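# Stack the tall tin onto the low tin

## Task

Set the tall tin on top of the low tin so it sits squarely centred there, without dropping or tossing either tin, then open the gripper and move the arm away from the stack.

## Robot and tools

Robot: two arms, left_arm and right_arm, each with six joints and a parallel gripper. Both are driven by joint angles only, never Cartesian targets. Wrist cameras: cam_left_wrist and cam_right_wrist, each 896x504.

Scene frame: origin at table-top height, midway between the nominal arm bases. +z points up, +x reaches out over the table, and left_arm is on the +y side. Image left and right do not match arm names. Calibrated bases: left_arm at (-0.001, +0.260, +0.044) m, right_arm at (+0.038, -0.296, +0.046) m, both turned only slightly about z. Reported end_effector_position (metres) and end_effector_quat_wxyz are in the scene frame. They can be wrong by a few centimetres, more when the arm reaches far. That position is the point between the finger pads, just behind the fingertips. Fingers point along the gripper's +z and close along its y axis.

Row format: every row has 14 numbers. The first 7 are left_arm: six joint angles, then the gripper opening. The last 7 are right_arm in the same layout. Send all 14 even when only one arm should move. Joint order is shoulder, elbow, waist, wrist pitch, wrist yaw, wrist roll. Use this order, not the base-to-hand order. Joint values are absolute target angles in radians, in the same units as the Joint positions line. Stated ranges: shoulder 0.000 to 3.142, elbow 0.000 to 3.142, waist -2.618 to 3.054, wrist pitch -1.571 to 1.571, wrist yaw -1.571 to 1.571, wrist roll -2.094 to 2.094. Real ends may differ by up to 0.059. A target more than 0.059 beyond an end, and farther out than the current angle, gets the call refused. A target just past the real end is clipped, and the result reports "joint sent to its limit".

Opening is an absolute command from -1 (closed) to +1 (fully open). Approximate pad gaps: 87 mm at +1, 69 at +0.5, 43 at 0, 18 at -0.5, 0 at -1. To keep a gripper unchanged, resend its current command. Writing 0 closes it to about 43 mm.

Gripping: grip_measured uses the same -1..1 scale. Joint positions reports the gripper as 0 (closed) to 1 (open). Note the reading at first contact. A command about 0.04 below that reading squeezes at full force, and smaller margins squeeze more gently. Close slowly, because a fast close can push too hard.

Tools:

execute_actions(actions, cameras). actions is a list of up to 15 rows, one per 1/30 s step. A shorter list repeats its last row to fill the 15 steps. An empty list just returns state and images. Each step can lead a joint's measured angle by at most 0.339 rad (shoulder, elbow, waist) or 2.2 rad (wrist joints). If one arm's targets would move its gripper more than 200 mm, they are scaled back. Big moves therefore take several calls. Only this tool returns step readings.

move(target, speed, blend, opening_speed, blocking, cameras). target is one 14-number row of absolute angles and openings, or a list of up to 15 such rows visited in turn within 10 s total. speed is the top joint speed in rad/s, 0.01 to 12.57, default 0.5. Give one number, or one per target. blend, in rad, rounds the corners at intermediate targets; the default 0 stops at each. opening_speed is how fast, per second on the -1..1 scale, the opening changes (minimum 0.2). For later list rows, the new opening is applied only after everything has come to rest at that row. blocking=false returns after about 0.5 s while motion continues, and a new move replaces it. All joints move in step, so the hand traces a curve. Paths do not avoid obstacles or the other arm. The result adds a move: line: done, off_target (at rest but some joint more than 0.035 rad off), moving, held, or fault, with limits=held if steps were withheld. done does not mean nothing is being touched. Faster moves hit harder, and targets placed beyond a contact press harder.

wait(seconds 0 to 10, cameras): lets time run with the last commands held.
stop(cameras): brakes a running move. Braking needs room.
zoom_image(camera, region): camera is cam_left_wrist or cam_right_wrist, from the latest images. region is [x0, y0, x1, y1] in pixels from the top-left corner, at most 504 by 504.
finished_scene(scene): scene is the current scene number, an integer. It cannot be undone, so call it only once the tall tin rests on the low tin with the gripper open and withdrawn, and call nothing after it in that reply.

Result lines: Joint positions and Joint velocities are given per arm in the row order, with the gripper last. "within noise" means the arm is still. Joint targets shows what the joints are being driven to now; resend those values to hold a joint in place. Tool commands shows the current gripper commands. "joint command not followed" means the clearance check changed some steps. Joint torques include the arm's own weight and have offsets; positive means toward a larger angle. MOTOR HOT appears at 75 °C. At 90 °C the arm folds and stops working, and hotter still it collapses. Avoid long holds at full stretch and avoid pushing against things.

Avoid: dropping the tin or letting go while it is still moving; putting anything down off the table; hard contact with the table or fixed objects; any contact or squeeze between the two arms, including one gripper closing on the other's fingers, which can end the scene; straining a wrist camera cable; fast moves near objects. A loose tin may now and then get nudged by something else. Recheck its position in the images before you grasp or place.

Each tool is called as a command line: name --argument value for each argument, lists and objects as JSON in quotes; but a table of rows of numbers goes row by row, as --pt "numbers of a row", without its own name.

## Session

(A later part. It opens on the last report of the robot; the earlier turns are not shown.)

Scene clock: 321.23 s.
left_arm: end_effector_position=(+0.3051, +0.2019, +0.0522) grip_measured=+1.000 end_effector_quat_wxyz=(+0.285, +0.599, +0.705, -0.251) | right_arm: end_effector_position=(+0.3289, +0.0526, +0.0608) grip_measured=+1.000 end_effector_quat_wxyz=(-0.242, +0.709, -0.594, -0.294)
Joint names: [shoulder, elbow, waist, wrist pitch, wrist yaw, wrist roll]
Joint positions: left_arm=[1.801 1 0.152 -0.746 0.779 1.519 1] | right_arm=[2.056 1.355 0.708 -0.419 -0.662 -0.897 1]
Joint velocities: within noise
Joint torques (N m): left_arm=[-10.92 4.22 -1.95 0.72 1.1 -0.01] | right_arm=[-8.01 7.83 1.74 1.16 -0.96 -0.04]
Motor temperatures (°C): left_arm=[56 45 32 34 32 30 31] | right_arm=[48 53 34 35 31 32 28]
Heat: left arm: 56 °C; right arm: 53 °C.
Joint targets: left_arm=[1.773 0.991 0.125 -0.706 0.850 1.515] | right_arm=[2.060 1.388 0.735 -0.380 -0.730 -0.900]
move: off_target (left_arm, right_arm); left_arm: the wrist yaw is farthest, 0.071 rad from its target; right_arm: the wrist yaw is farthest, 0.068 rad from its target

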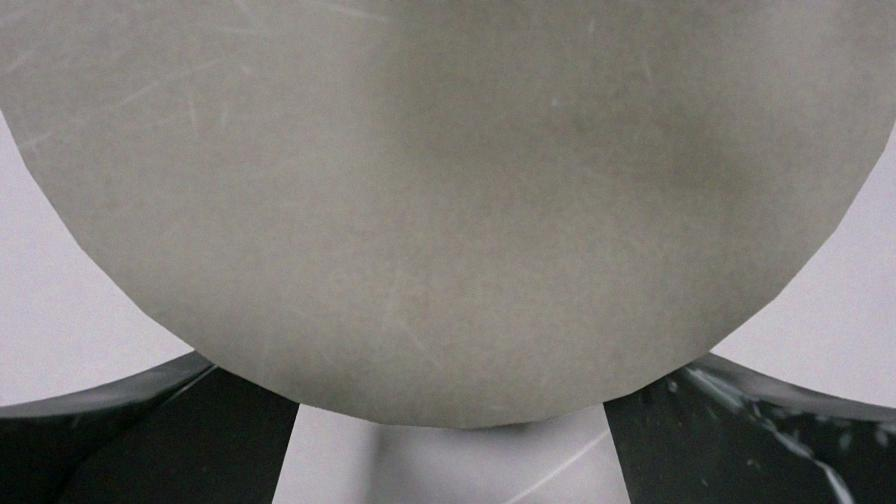

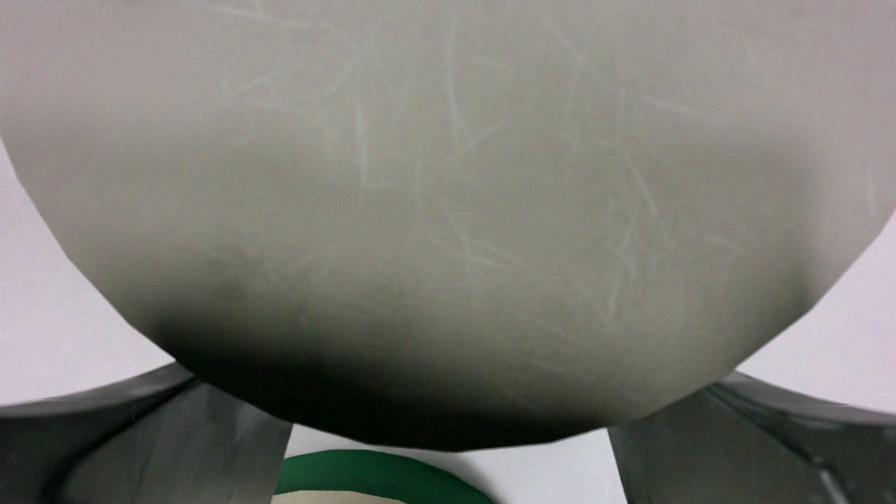

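move --target '[1.773,0.991,0.102,-0.700,0.887,1.515,1,2.060,1.388,0.743,-0.375,-0.790,-0.900,1]' --speed 0.05 --cameras '[]'

move --target '[1.727,1.085,0.102,-0.830,0.887,1.515,1,2.023,1.475,0.743,-0.498,-0.790,-0.900,1]' --speed 0.08

Scene clock: 405.30 s.
left_arm: end_effector_position=(+0.3049, +0.2005, +0.0524) grip_measured=+1.000 end_effector_quat_wxyz=(+0.282, +0.601, +0.705, -0.250) | right_arm: end_effector_position=(+0.3282, +0.0531, +0.0612) grip_measured=+1.000 end_effector_quat_wxyz=(-0.242, +0.709, -0.593, -0.296)
Joint names: [shoulder, elbow, waist, wrist pitch, wrist yaw, wrist roll]
Joint positions: left_arm=[1.798 1 0.144 -0.745 0.772 1.512 1] | right_arm=[2.056 1.355 0.708 -0.419 -0.667 -0.897 1]
Joint velocities: within noise
Joint torques (N m): left_arm=[-10.56 4.19 -3.17 0.76 1.54 0.07] | right_arm=[-8.02 7.8 2.32 1.21 -1.57 -0.04]
Motor temperatures (°C): left_arm=[56 44 33 33 34 30 31] | right_arm=[47 55 34 36 33 32 28]
Heat: left arm: 56 °C; right arm: 55 °C.
Joint targets: left_arm=[1.773 0.991 0.102 -0.700 0.887 1.515] | right_arm=[2.060 1.388 0.743 -0.375 -0.790 -0.900]
move: off_target (left_arm, right_arm); left_arm: the wrist yaw is farthest, 0.115 rad from its target; right_arm: the wrist yaw is farthest, 0.123 rad from its target
No camera images: "cameras" was empty.

Scene clock: 407.40 s.
left_arm: end_effector_position=(+0.2995, +0.1999, +0.0700) grip_measured=+1.000 end_effector_quat_wxyz=(+0.268, +0.600, +0.709, -0.255) | right_arm: end_effector_position=(+0.3214, +0.0513, +0.0749) grip_measured=+1.000 end_effector_quat_wxyz=(-0.215, +0.705, -0.600, -0.310)
Joint names: [shoulder, elbow, waist, wrist pitch, wrist yaw, wrist roll]
Joint positions: left_arm=[1.763 1.043 0.135 -0.845 0.756 1.505 1] | right_arm=[2.056 1.427 0.708 -0.551 -0.686 -0.897 1]
Joint velocities: within noise
Joint torques (N m): left_arm=[-11.52 8.32 -2.45 0.38 1.68 0.15] | right_arm=[-10.93 9.1 2.3 1.21 -1.39 -0.05]
Motor temperatures (°C): left_arm=[56 45 33 33 35 30 31] | right_arm=[48 55 34 36 33 32 28]
Heat: left arm: 56 °C; right arm: 55 °C.
Joint targets: left_arm=[1.727 1.085 0.102 -0.830 0.887 1.515] | right_arm=[2.023 1.475 0.743 -0.498 -0.790 -0.900]
move: off_target (left_arm, right_arm); left_arm: the wrist yaw is farthest, 0.131 rad from its target; right_arm: the wrist yaw is farthest, 0.104 rad from its target

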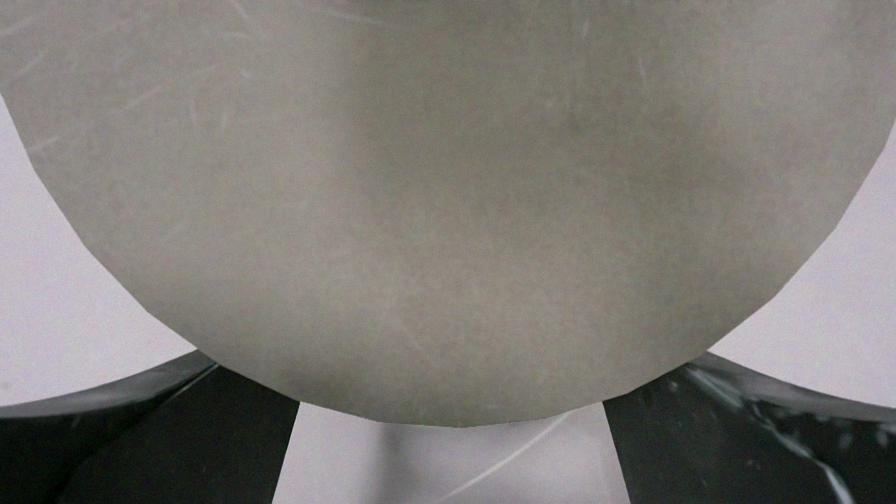

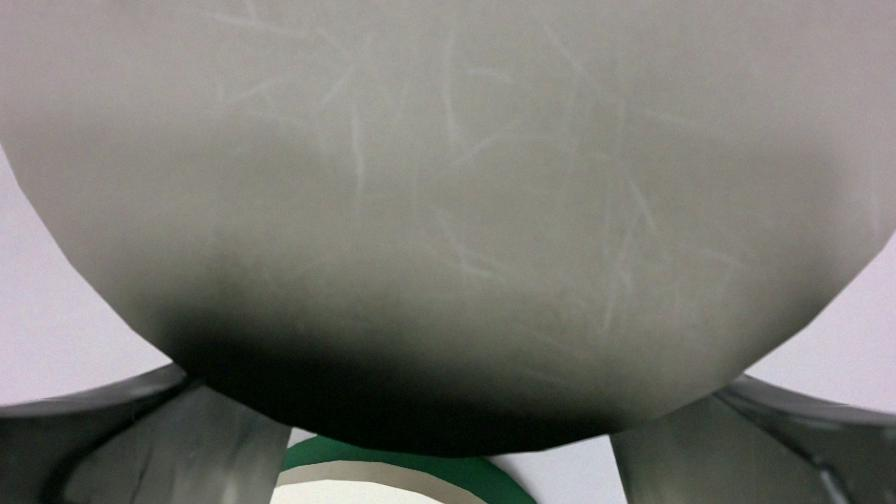

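move --target '[1.682,1.174,0.102,-0.955,0.889,1.515,1,1.982,1.572,0.743,-0.613,-0.795,-0.900,1]' --speed 0.1

Scene clock: 411.83 s.
left_arm: end_effector_position=(+0.3025, +0.2022, +0.1023) grip_measured=+1.000 end_effector_quat_wxyz=(+0.266, +0.603, +0.710, -0.248) | right_arm: end_effector_position=(+0.3232, +0.0532, +0.1069) grip_measured=+1.000 end_effector_quat_wxyz=(-0.214, +0.705, -0.601, -0.311)
Joint names: [shoulder, elbow, waist, wrist pitch, wrist yaw, wrist roll]
Joint positions: left_arm=[1.716 1.132 0.135 -0.973 0.744 1.504 1] | right_arm=[2.029 1.521 0.708 -0.675 -0.688 -0.897 1]
Joint velocities: within noise
Joint torques (N m): left_arm=[-11.17 8.66 -2.47 0.51 1.81 0.16] | right_arm=[-12.03 9.57 2.32 1.28 -1.41 -0.05]
Motor temperatures (°C): left_arm=[57 45 33 33 35 30 31] | right_arm=[49 55 34 37 34 32 28]
Heat: left arm: 57 °C; right arm: 55 °C.
Joint targets: left_arm=[1.682 1.174 0.102 -0.955 0.889 1.515] | right_arm=[1.982 1.572 0.743 -0.613 -0.795 -0.900]
move: off_target (left_arm, right_arm); left_arm: the wrist yaw is farthest, 0.145 rad from its target; right_arm: the wrist yaw is farthest, 0.107 rad from its target

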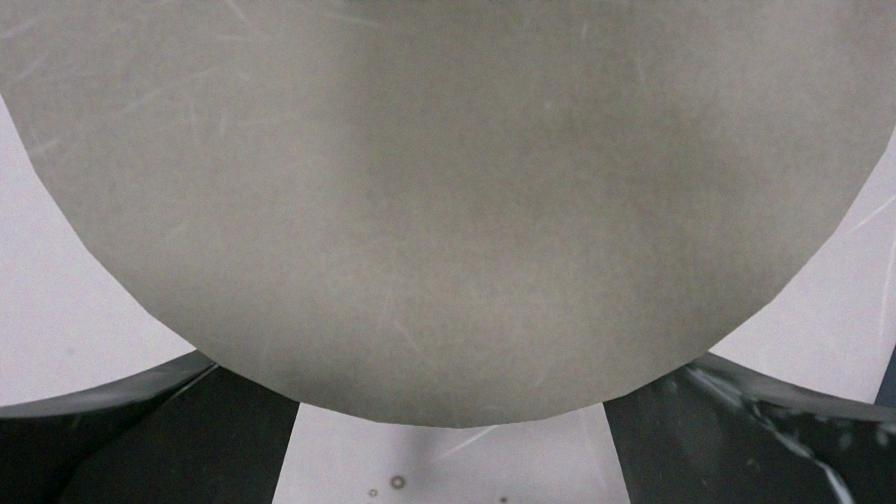

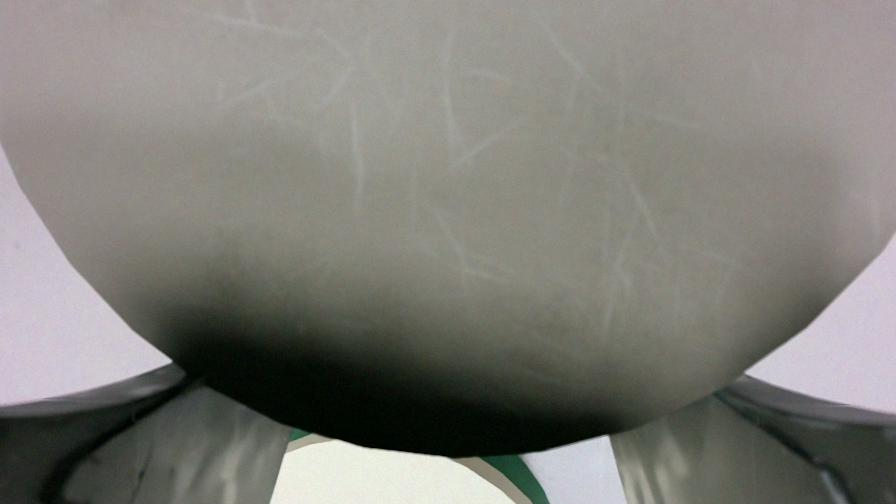

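move --pt "1.677 1.219 0.102 -1.0 0.889 1.515 1 1.977 1.617 0.743 -0.658 -0.797 -0.900 1" --pt "1.623 1.153 -0.071 -0.822 0.868 1.276 1 1.880 1.493 0.640 -0.707 -0.838 -1.021 1" --pt "1.608 1.124 -0.242 -0.660 0.820 1.055 1 1.806 1.408 0.521 -0.796 -0.877 -1.172 1" --speed 0.12 --blend 0.03

Scene clock: 435.60 s.
left_arm: end_effector_position=(+0.3058, +0.1046, +0.1263) grip_measured=+1.000 end_effector_quat_wxyz=(+0.271, +0.602, +0.711, -0.243) | right_arm: end_effector_position=(+0.3314, -0.0443, +0.1315) grip_measured=+1.000 end_effector_quat_wxyz=(-0.220, +0.710, -0.600, -0.296)
Joint names: [shoulder, elbow, waist, wrist pitch, wrist yaw, wrist roll]
Joint positions: left_arm=[1.636 1.126 -0.191 -0.746 0.688 1.068 1] | right_arm=[1.853 1.399 0.494 -0.887 -0.727 -1.17 1]
Joint velocities: within noise
Joint torques (N m): left_arm=[-10.43 5.57 -3.96 1.59 1.65 -0.1] | right_arm=[-10.67 5.97 1.7 1.29 -1.93 -0.03]
Motor temperatures (°C): left_arm=[56 49 33 33 38 30 31] | right_arm=[55 58 35 38 35 32 28]
Heat: left arm: 56 °C; right arm: 58 °C.
Joint targets: left_arm=[1.608 1.124 -0.242 -0.660 0.820 1.055] | right_arm=[1.806 1.408 0.521 -0.796 -0.877 -1.172]
move: off_target (left_arm, right_arm); blend cut to 0.0225 rad at target 1; left_arm: the wrist yaw is farthest, 0.132 rad from its target; right_arm: the wrist yaw is farthest, 0.150 rad from its target

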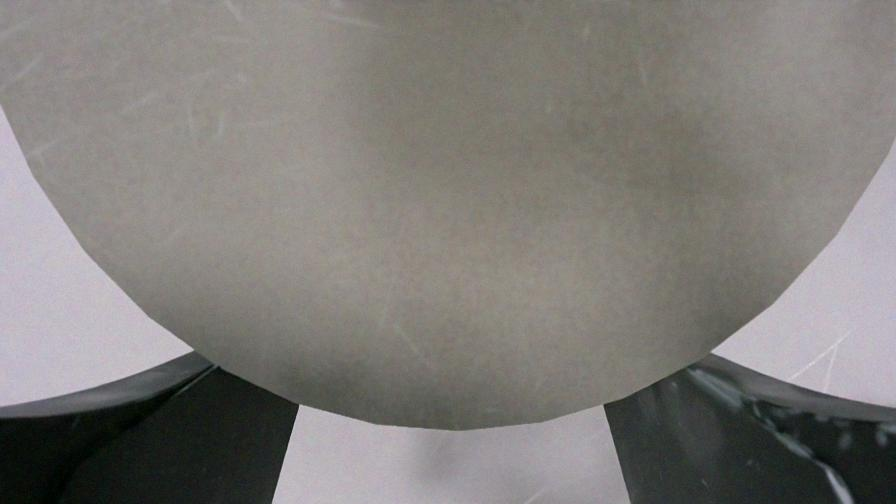

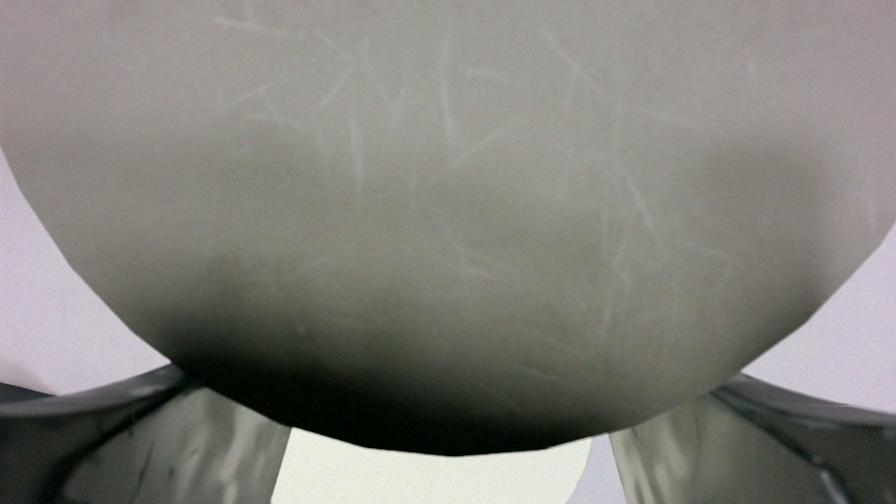

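move --pt "1.632 1.130 -0.400 -0.523 0.750 0.867 1 1.761 1.353 0.385 -0.914 -0.903 -1.356 1" --pt "1.692 1.179 -0.544 -0.426 0.677 0.716 1 1.751 1.343 0.232 -1.064 -0.915 -1.572 1" --pt "1.777 1.265 -0.664 -0.368 0.609 0.602 1 1.774 1.365 0.072 -1.221 -0.903 -1.796 1" --speed 0.12 --blend 0.03

Scene clock: 445.17 s.
left_arm: end_effector_position=(+0.2967, -0.0402, +0.1235) grip_measured=+1.000 end_effector_quat_wxyz=(+0.278, +0.593, +0.716, -0.241) | right_arm: end_effector_position=(+0.3356, -0.1921, +0.1327) grip_measured=+1.000 end_effector_quat_wxyz=(-0.240, +0.721, -0.584, -0.287)
Joint names: [shoulder, elbow, waist, wrist pitch, wrist yaw, wrist roll]
Joint positions: left_arm=[1.767 1.224 -0.607 -0.432 0.494 0.588 1] | right_arm=[1.798 1.334 0.059 -1.248 -0.756 -1.792 1]
Joint velocities: within noise
Joint torques (N m): left_arm=[-8.28 9.42 -4.36 1.79 1.35 0.16] | right_arm=[-7.94 7.24 0.65 0.08 -1.91 -0.05]
Motor temperatures (°C): left_arm=[55 49 33 35 38 30 31] | right_arm=[56 57 35 37 36 32 28]
Heat: left arm: 55 °C; right arm: 57 °C.
Joint targets: left_arm=[1.777 1.265 -0.664 -0.368 0.609 0.602] | right_arm=[1.774 1.365 0.072 -1.221 -0.903 -1.796]
move: off_target (left_arm, right_arm); left_arm: the wrist yaw is farthest, 0.115 rad from its target; right_arm: the wrist yaw is farthest, 0.147 rad from its target

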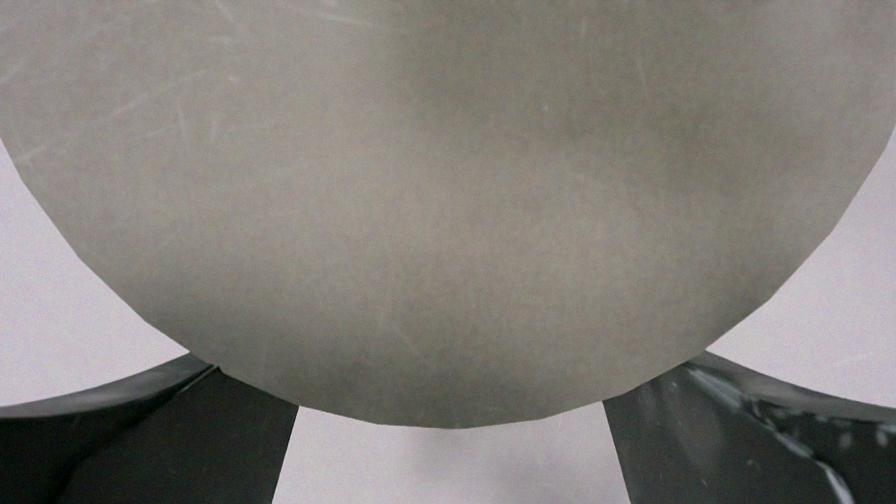

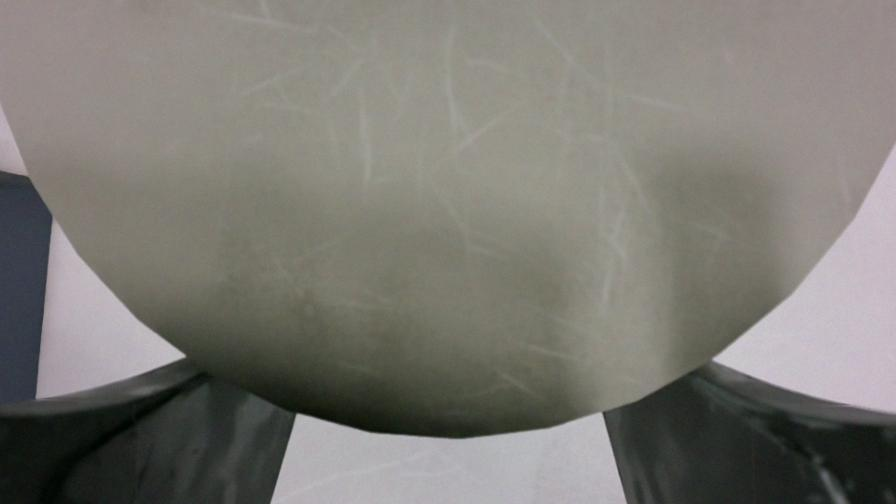

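move --target '[1.800,1.262,-0.676,-0.342,0.615,0.602,1,1.738,1.304,0.082,-1.196,-0.915,-1.796,1]' --speed 0.05

Scene clock: 463.83 s.
left_arm: end_effector_position=(+0.2930, -0.0431, +0.1155) grip_measured=+1.000 end_effector_quat_wxyz=(+0.268, +0.595, +0.718, -0.243) | right_arm: end_effector_position=(+0.3310, -0.1949, +0.1265) grip_measured=+1.000 end_effector_quat_wxyz=(-0.234, +0.724, -0.585, -0.282)
Joint names: [shoulder, elbow, waist, wrist pitch, wrist yaw, wrist roll]
Joint positions: left_arm=[1.787 1.224 -0.619 -0.431 0.492 0.585 1] | right_arm=[1.786 1.301 0.059 -1.228 -0.739 -1.793 1]
Joint velocities: within noise
Joint torques (N m): left_arm=[-8.14 9.07 -4.45 2.01 1.42 0.23] | right_arm=[-9.73 4.98 1.39 0.11 -2.23 -0.04]
Motor temperatures (°C): left_arm=[54 49 34 37 38 30 31] | right_arm=[53 57 34 35 38 32 28]
Heat: left arm: 54 °C; right arm: 57 °C.
Joint targets: left_arm=[1.800 1.262 -0.676 -0.342 0.615 0.602] | right_arm=[1.738 1.304 0.082 -1.196 -0.915 -1.796]
move: off_target (left_arm, right_arm); left_arm: the wrist yaw is farthest, 0.123 rad from its target; right_arm: the wrist yaw is farthest, 0.176 rad from its target

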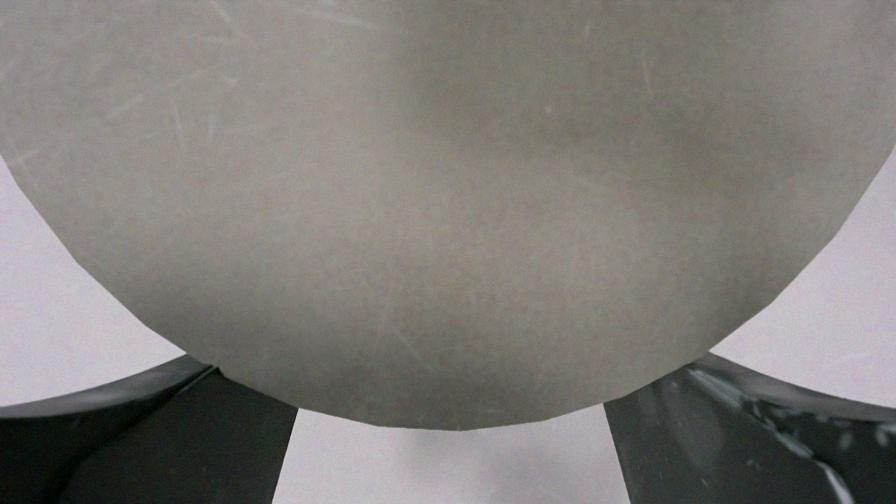

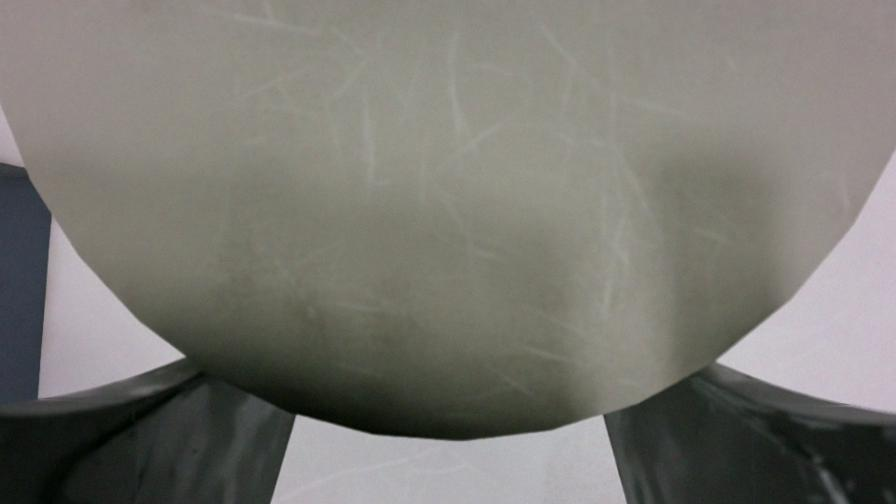

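move --target '[1.818,1.232,-0.684,-0.302,0.615,0.602,1,1.744,1.266,0.070,-1.155,-0.915,-1.796,1]' --speed 0.05

Scene clock: 506.70 s.
left_arm: end_effector_position=(+0.2934, -0.0470, +0.1096) grip_measured=+1.000 end_effector_quat_wxyz=(+0.266, +0.598, +0.716, -0.244) | right_arm: end_effector_position=(+0.3298, -0.1984, +0.1173) grip_measured=+1.000 end_effector_quat_wxyz=(-0.235, +0.721, -0.589, -0.280)
Joint names: [shoulder, elbow, waist, wrist pitch, wrist yaw, wrist roll]
Joint positions: left_arm=[1.806 1.224 -0.626 -0.413 0.492 0.585 1] | right_arm=[1.786 1.263 0.048 -1.189 -0.738 -1.793 1]
Joint velocities: within noise
Joint torques (N m): left_arm=[-8.4 6.72 -4.49 2.25 1.42 0.25] | right_arm=[-9.2 4.92 1.33 0.11 -2.24 -0.04]
Motor temperatures (°C): left_arm=[53 51 35 41 38 30 31] | right_arm=[55 53 34 33 42 32 28]
Heat: left arm: 53 °C; right arm: 55 °C.
Joint targets: left_arm=[1.818 1.232 -0.684 -0.302 0.615 0.602] | right_arm=[1.744 1.266 0.070 -1.155 -0.915 -1.796]
move: off_target (left_arm, right_arm); left_arm: the wrist yaw is farthest, 0.123 rad from its target; right_arm: the wrist yaw is farthest, 0.177 rad from its target

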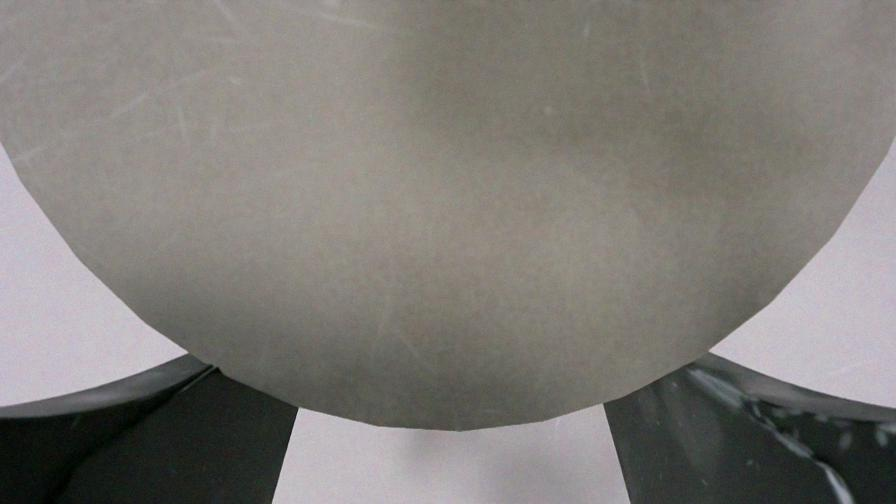

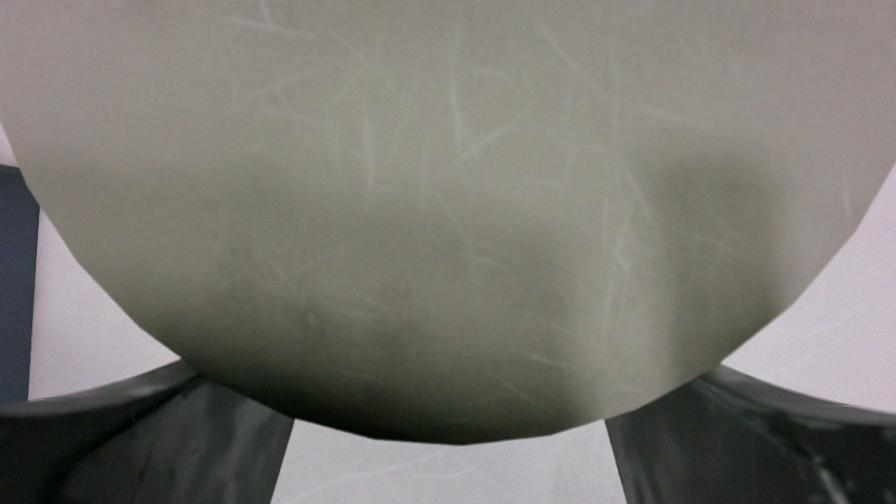

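move --target '[1.828,1.182,-0.685,-0.252,0.615,0.602,1,1.750,1.218,0.070,-1.106,-0.915,-1.796,1]' --speed 0.05

Scene clock: 513.10 s.
left_arm: end_effector_position=(+0.2913, -0.0473, +0.0983) grip_measured=+1.000 end_effector_quat_wxyz=(+0.268, +0.599, +0.714, -0.244) | right_arm: end_effector_position=(+0.3279, -0.1985, +0.1060) grip_measured=+1.000 end_effector_quat_wxyz=(-0.237, +0.722, -0.588, -0.277)
Joint names: [shoulder, elbow, waist, wrist pitch, wrist yaw, wrist roll]
Joint positions: left_arm=[1.815 1.186 -0.629 -0.362 0.492 0.585 1] | right_arm=[1.786 1.217 0.048 -1.136 -0.738 -1.793 1]
Joint velocities: within noise
Joint torques (N m): left_arm=[-8.28 5.67 -4.3 2.22 1.4 0.25] | right_arm=[-8.66 4.72 1.35 0.1 -2.25 -0.05]
Motor temperatures (°C): left_arm=[53 51 35 42 38 30 31] | right_arm=[55 53 34 33 43 32 28]
Heat: left arm: 53 °C; right arm: 55 °C.
Joint targets: left_arm=[1.828 1.182 -0.685 -0.252 0.615 0.602] | right_arm=[1.750 1.218 0.070 -1.106 -0.915 -1.796]
move: off_target (left_arm, right_arm); left_arm: the wrist yaw is farthest, 0.123 rad from its target; right_arm: the wrist yaw is farthest, 0.177 rad from its target

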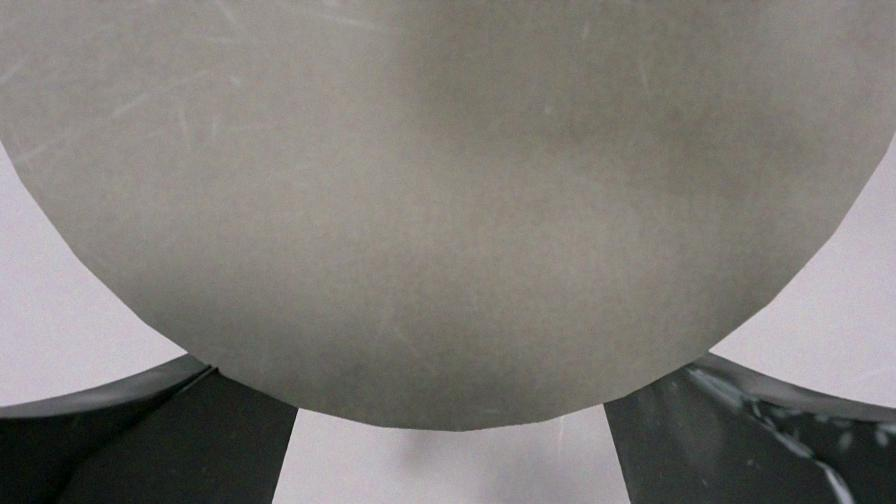

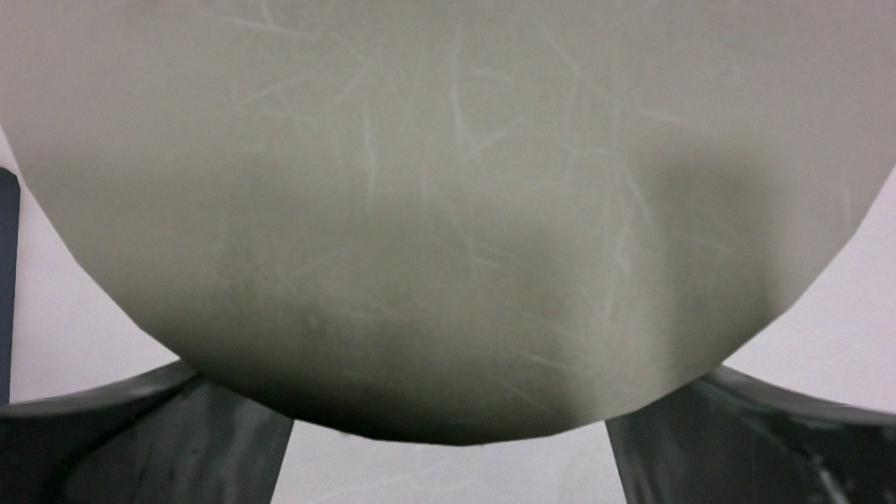

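move --target '[1.842,1.168,-0.681,-0.222,0.615,0.602,1,1.775,1.192,0.070,-1.066,-0.915,-1.796,1]' --speed 0.04

Scene clock: 519.30 s.
left_arm: end_effector_position=(+0.2928, -0.0484, +0.0970) grip_measured=+1.000 end_effector_quat_wxyz=(+0.274, +0.599, +0.712, -0.244) | right_arm: end_effector_position=(+0.3285, -0.1993, +0.1021) grip_measured=+1.000 end_effector_quat_wxyz=(-0.241, +0.721, -0.589, -0.276)
Joint names: [shoulder, elbow, waist, wrist pitch, wrist yaw, wrist roll]
Joint positions: left_arm=[1.815 1.174 -0.629 -0.338 0.492 0.585 1] | right_arm=[1.786 1.2 0.043 -1.112 -0.741 -1.793 1]
Joint velocities: within noise
Joint torques (N m): left_arm=[-6.9 5.49 -3.99 2.27 1.42 0.23] | right_arm=[-6.71 3.95 1.72 0.28 -2.21 -0.04]
Motor temperatures (°C): left_arm=[52 50 35 42 39 30 31] | right_arm=[55 52 34 32 43 32 28]
Heat: left arm: 52 °C; right arm: 55 °C.
Joint targets: left_arm=[1.842 1.168 -0.681 -0.222 0.615 0.602] | right_arm=[1.775 1.192 0.070 -1.066 -0.915 -1.796]
move: off_target (left_arm, right_arm); left_arm: the wrist yaw is farthest, 0.123 rad from its target; right_arm: the wrist yaw is farthest, 0.174 rad from its target

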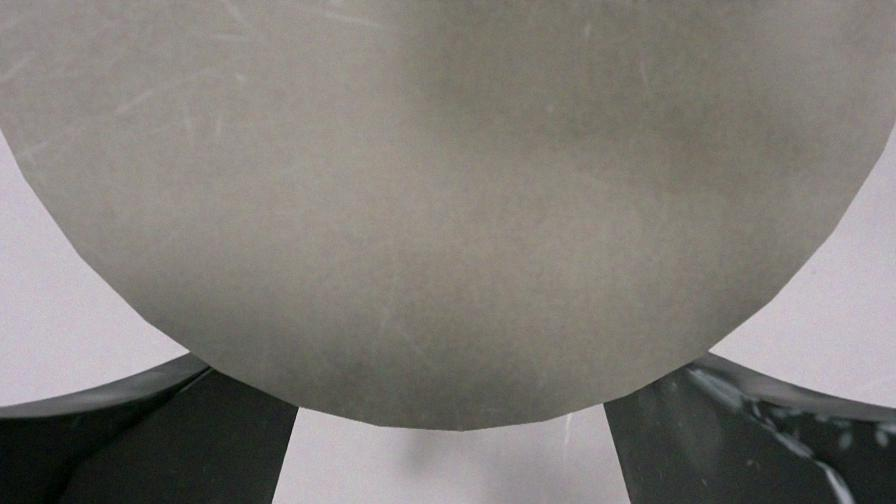

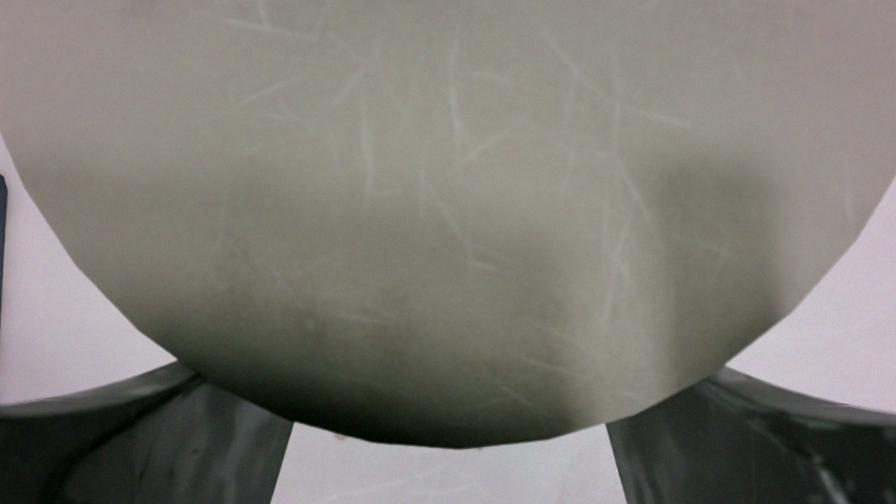

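move --target '[1.846,1.150,-0.678,-0.202,0.615,0.602,1,1.783,1.176,0.074,-1.048,-0.915,-1.796,1]' --speed 0.04

Scene clock: 524.40 s.
left_arm: end_effector_position=(+0.2933, -0.0488, +0.0948) grip_measured=+1.000 end_effector_quat_wxyz=(+0.278, +0.600, +0.710, -0.243) | right_arm: end_effector_position=(+0.3285, -0.1993, +0.1013) grip_measured=+1.000 end_effector_quat_wxyz=(-0.243, +0.720, -0.588, -0.276)
Joint names: [shoulder, elbow, waist, wrist pitch, wrist yaw, wrist roll]
Joint positions: left_arm=[1.815 1.16 -0.629 -0.315 0.492 0.586 1] | right_arm=[1.786 1.195 0.042 -1.107 -0.745 -1.794 1]
Joint velocities: within noise
Joint torques (N m): left_arm=[-6.5 5.16 -3.77 2.27 1.4 0.22] | right_arm=[-6.08 3.04 2.13 0.39 -2.17 -0.03]
Motor temperatures (°C): left_arm=[52 50 35 43 39 30 31] | right_arm=[54 52 34 32 43 31 28]
Heat: left arm: 52 °C; right arm: 54 °C.
Joint targets: left_arm=[1.846 1.150 -0.678 -0.202 0.615 0.602] | right_arm=[1.783 1.176 0.074 -1.048 -0.915 -1.796]
move: off_target (left_arm, right_arm); left_arm: the wrist yaw is farthest, 0.123 rad from its target; right_arm: the wrist yaw is farthest, 0.170 rad from its target

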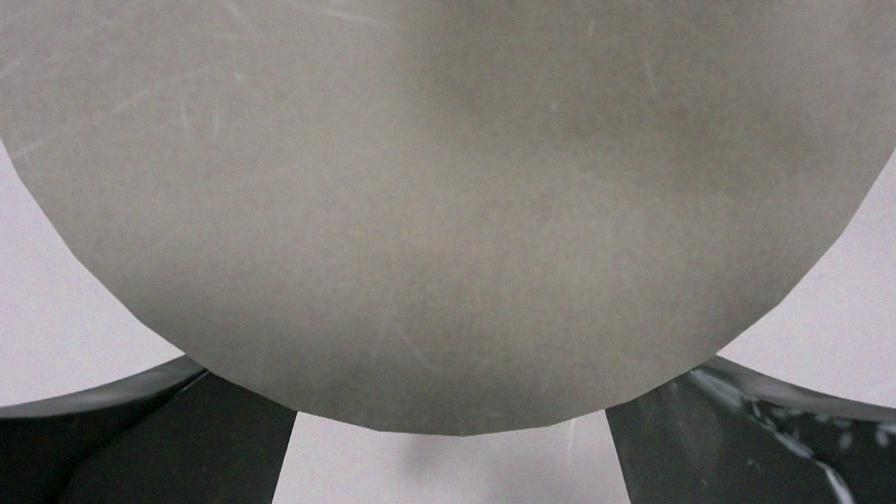

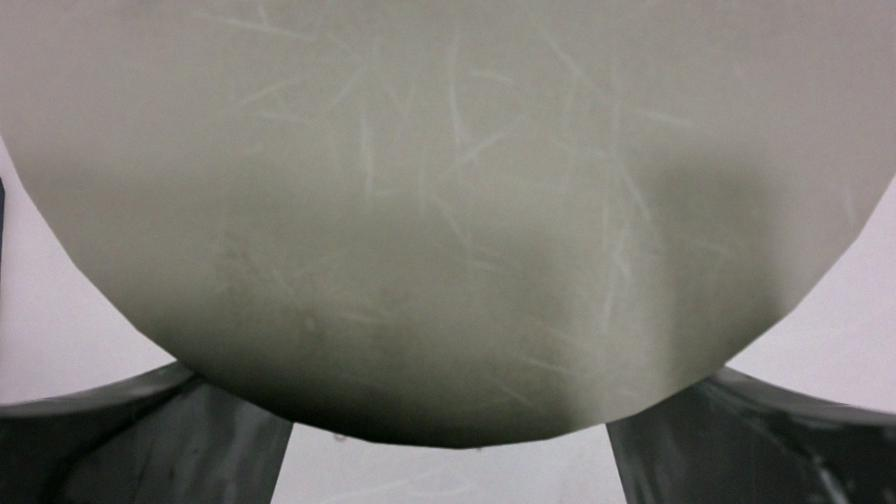

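move --target '[1.846,1.133,-0.676,-0.188,0.615,0.602,1,1.783,1.168,0.076,-1.042,-0.905,-1.796,1]' --speed 0.04

Scene clock: 527.37 s.
left_arm: end_effector_position=(+0.2934, -0.0488, +0.0923) grip_measured=+1.000 end_effector_quat_wxyz=(+0.282, +0.600, +0.708, -0.243) | right_arm: end_effector_position=(+0.3283, -0.1993, +0.1008) grip_measured=+1.000 end_effector_quat_wxyz=(-0.244, +0.720, -0.588, -0.276)
Joint names: [shoulder, elbow, waist, wrist pitch, wrist yaw, wrist roll]
Joint positions: left_arm=[1.815 1.146 -0.629 -0.293 0.492 0.588 1] | right_arm=[1.785 1.191 0.042 -1.103 -0.745 -1.794 1]
Joint velocities: within noise
Joint torques (N m): left_arm=[-6.46 4.96 -3.59 2.19 1.43 0.19] | right_arm=[-5.96 2.67 2.29 0.41 -2.05 -0.03]
Motor temperatures (°C): left_arm=[52 50 35 43 39 30 31] | right_arm=[54 52 34 32 43 31 28]
Heat: left arm: 52 °C; right arm: 54 °C.
Joint targets: left_arm=[1.846 1.133 -0.676 -0.188 0.615 0.602] | right_arm=[1.783 1.168 0.076 -1.042 -0.905 -1.796]
move: off_target (left_arm, right_arm); left_arm: the wrist yaw is farthest, 0.123 rad from its target; right_arm: the wrist yaw is farthest, 0.160 rad from its target

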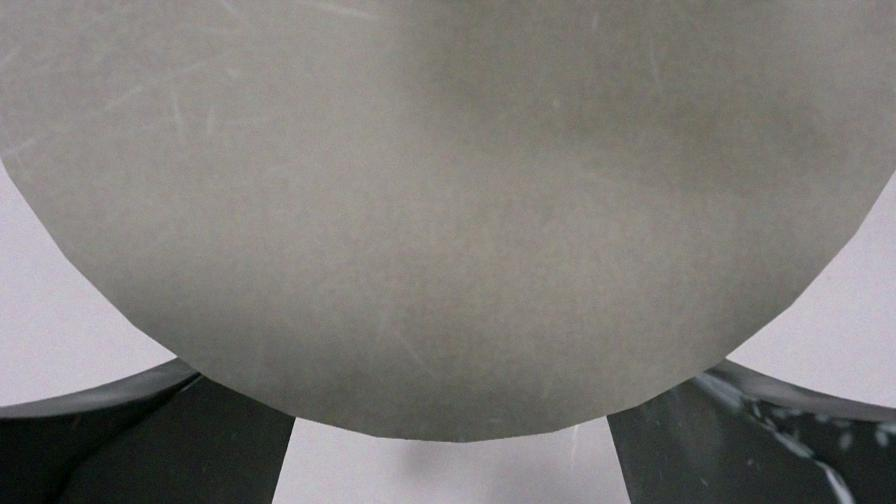

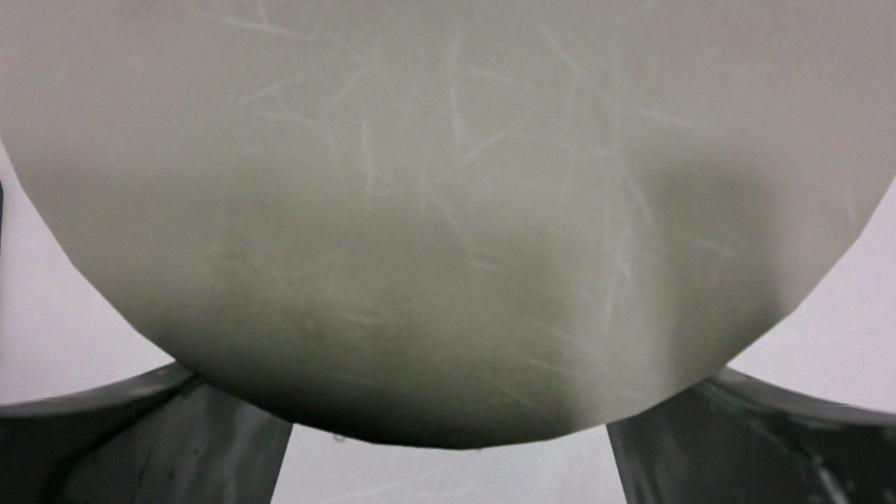

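move --pt "1.846 1.133 -0.650 -0.240 0.550 0.592 1 1.783 1.168 0.056 -1.072 -0.825 -1.796 1" --pt "1.835 1.138 -0.622 -0.293 0.492 0.588 1 1.783 1.175 0.038 -1.103 -0.745 -1.794 1" --speed 0.05

Scene clock: 535.07 s.
left_arm: end_effector_position=(+0.2941, -0.0462, +0.0884) grip_measured=+1.000 end_effector_quat_wxyz=(+0.277, +0.599, +0.712, -0.240) | right_arm: end_effector_position=(+0.3280, -0.2020, +0.0991) grip_measured=+1.000 end_effector_quat_wxyz=(-0.240, +0.720, -0.591, -0.273)
Joint names: [shoulder, elbow, waist, wrist pitch, wrist yaw, wrist roll]
Joint positions: left_arm=[1.823 1.146 -0.626 -0.297 0.485 0.588 1] | right_arm=[1.785 1.188 0.038 -1.101 -0.735 -1.794 1]
Joint velocities: within noise
Joint torques (N m): left_arm=[-8.39 5.34 0.54 1.25 0.29 0.05] | right_arm=[-5.96 3.52 -0.31 -0.17 -0.38 -0.01]
Motor temperatures (°C): left_arm=[52 49 34 43 38 30 31] | right_arm=[52 51 34 32 42 31 28]
Heat: left arm: 52 °C; right arm: 52 °C.
Joint targets: left_arm=[1.835 1.138 -0.622 -0.293 0.492 0.588] | right_arm=[1.783 1.175 0.038 -1.103 -0.745 -1.794]
move: done

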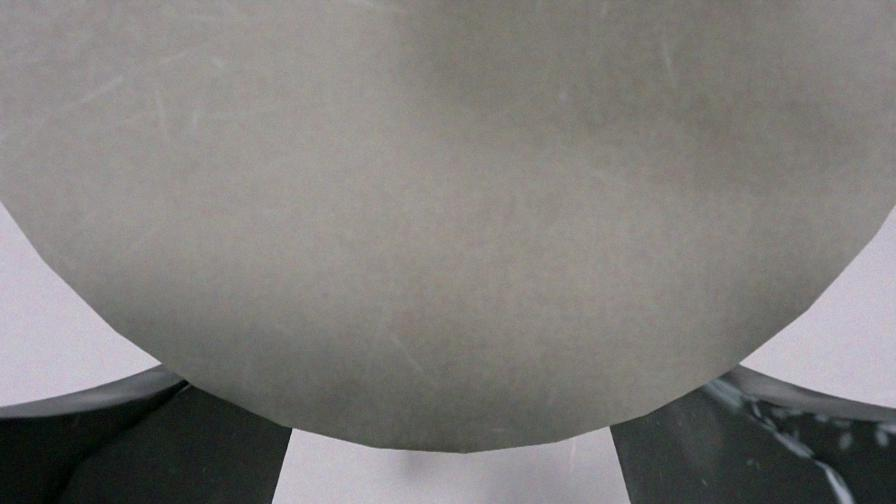

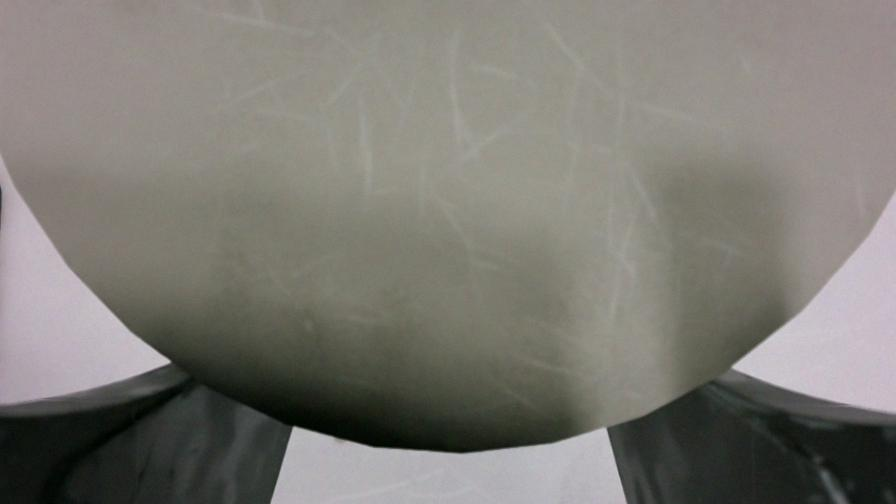

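move --pt "1.790 1.130 -0.607 -0.293 0.492 0.588 1 1.783 1.185 0.005 -1.103 -0.745 -1.794 1" --pt "1.600 0.915 -0.537 -0.250 0.492 0.588 1 1.783 1.195 -0.150 -1.103 -0.745 -1.794 1" --speed 0.08

Scene clock: 545.03 s.
left_arm: end_effector_position=(+0.2726, +0.0084, +0.0914) grip_measured=+1.000 end_effector_quat_wxyz=(+0.286, +0.569, +0.736, -0.228) | right_arm: end_effector_position=(+0.3402, -0.2555, +0.0991) grip_measured=+1.000 end_effector_quat_wxyz=(-0.264, +0.664, -0.653, -0.250)
Joint names: [shoulder, elbow, waist, wrist pitch, wrist yaw, wrist roll]
Joint positions: left_arm=[1.625 0.927 -0.544 -0.278 0.485 0.588 1] | right_arm=[1.785 1.188 -0.142 -1.101 -0.735 -1.794 1]
Joint velocities: within noise
Joint torques (N m): left_arm=[-10.15 4.94 0.75 1.45 0.29 0.03] | right_arm=[-5.94 5.14 -0.94 -0.17 -0.38 -0.01]
Motor temperatures (°C): left_arm=[52 49 34 42 37 30 31] | right_arm=[51 51 34 32 40 31 28]
Heat: left arm: 52 °C; right arm: 51 °C.
Joint targets: left_arm=[1.600 0.915 -0.537 -0.250 0.492 0.588] | right_arm=[1.783 1.195 -0.150 -1.103 -0.745 -1.794]
move: done

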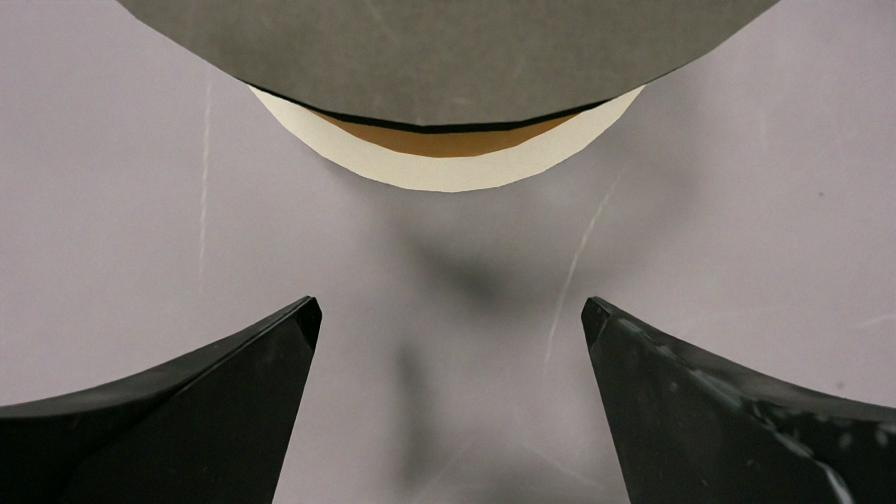

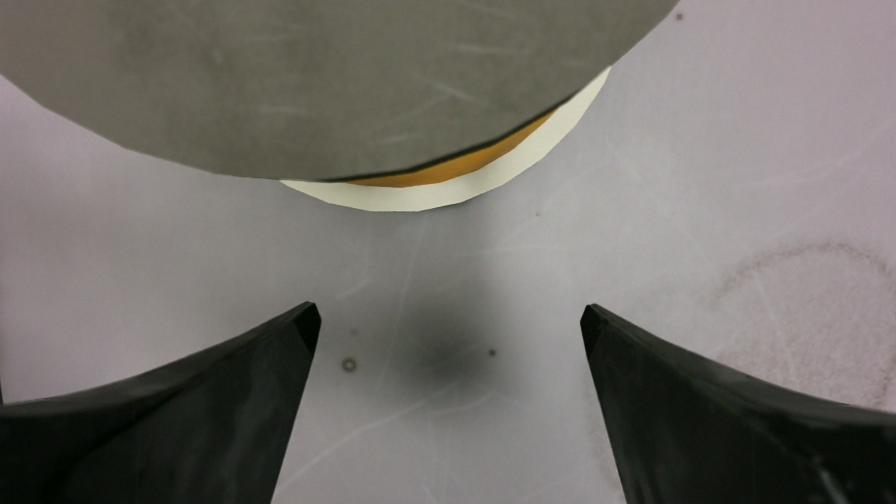

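zoom_image --camera "cam_left_wrist" --region '[230, 60, 660, 210]'

zoom_image --camera "cam_right_wrist" --region '[250, 50, 640, 230]'

Scaled by 1.172.

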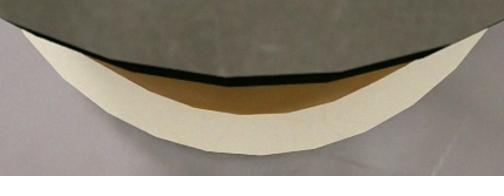

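Scaled by 1.292.

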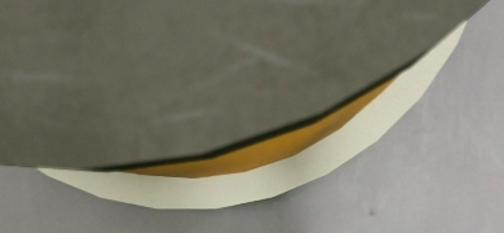

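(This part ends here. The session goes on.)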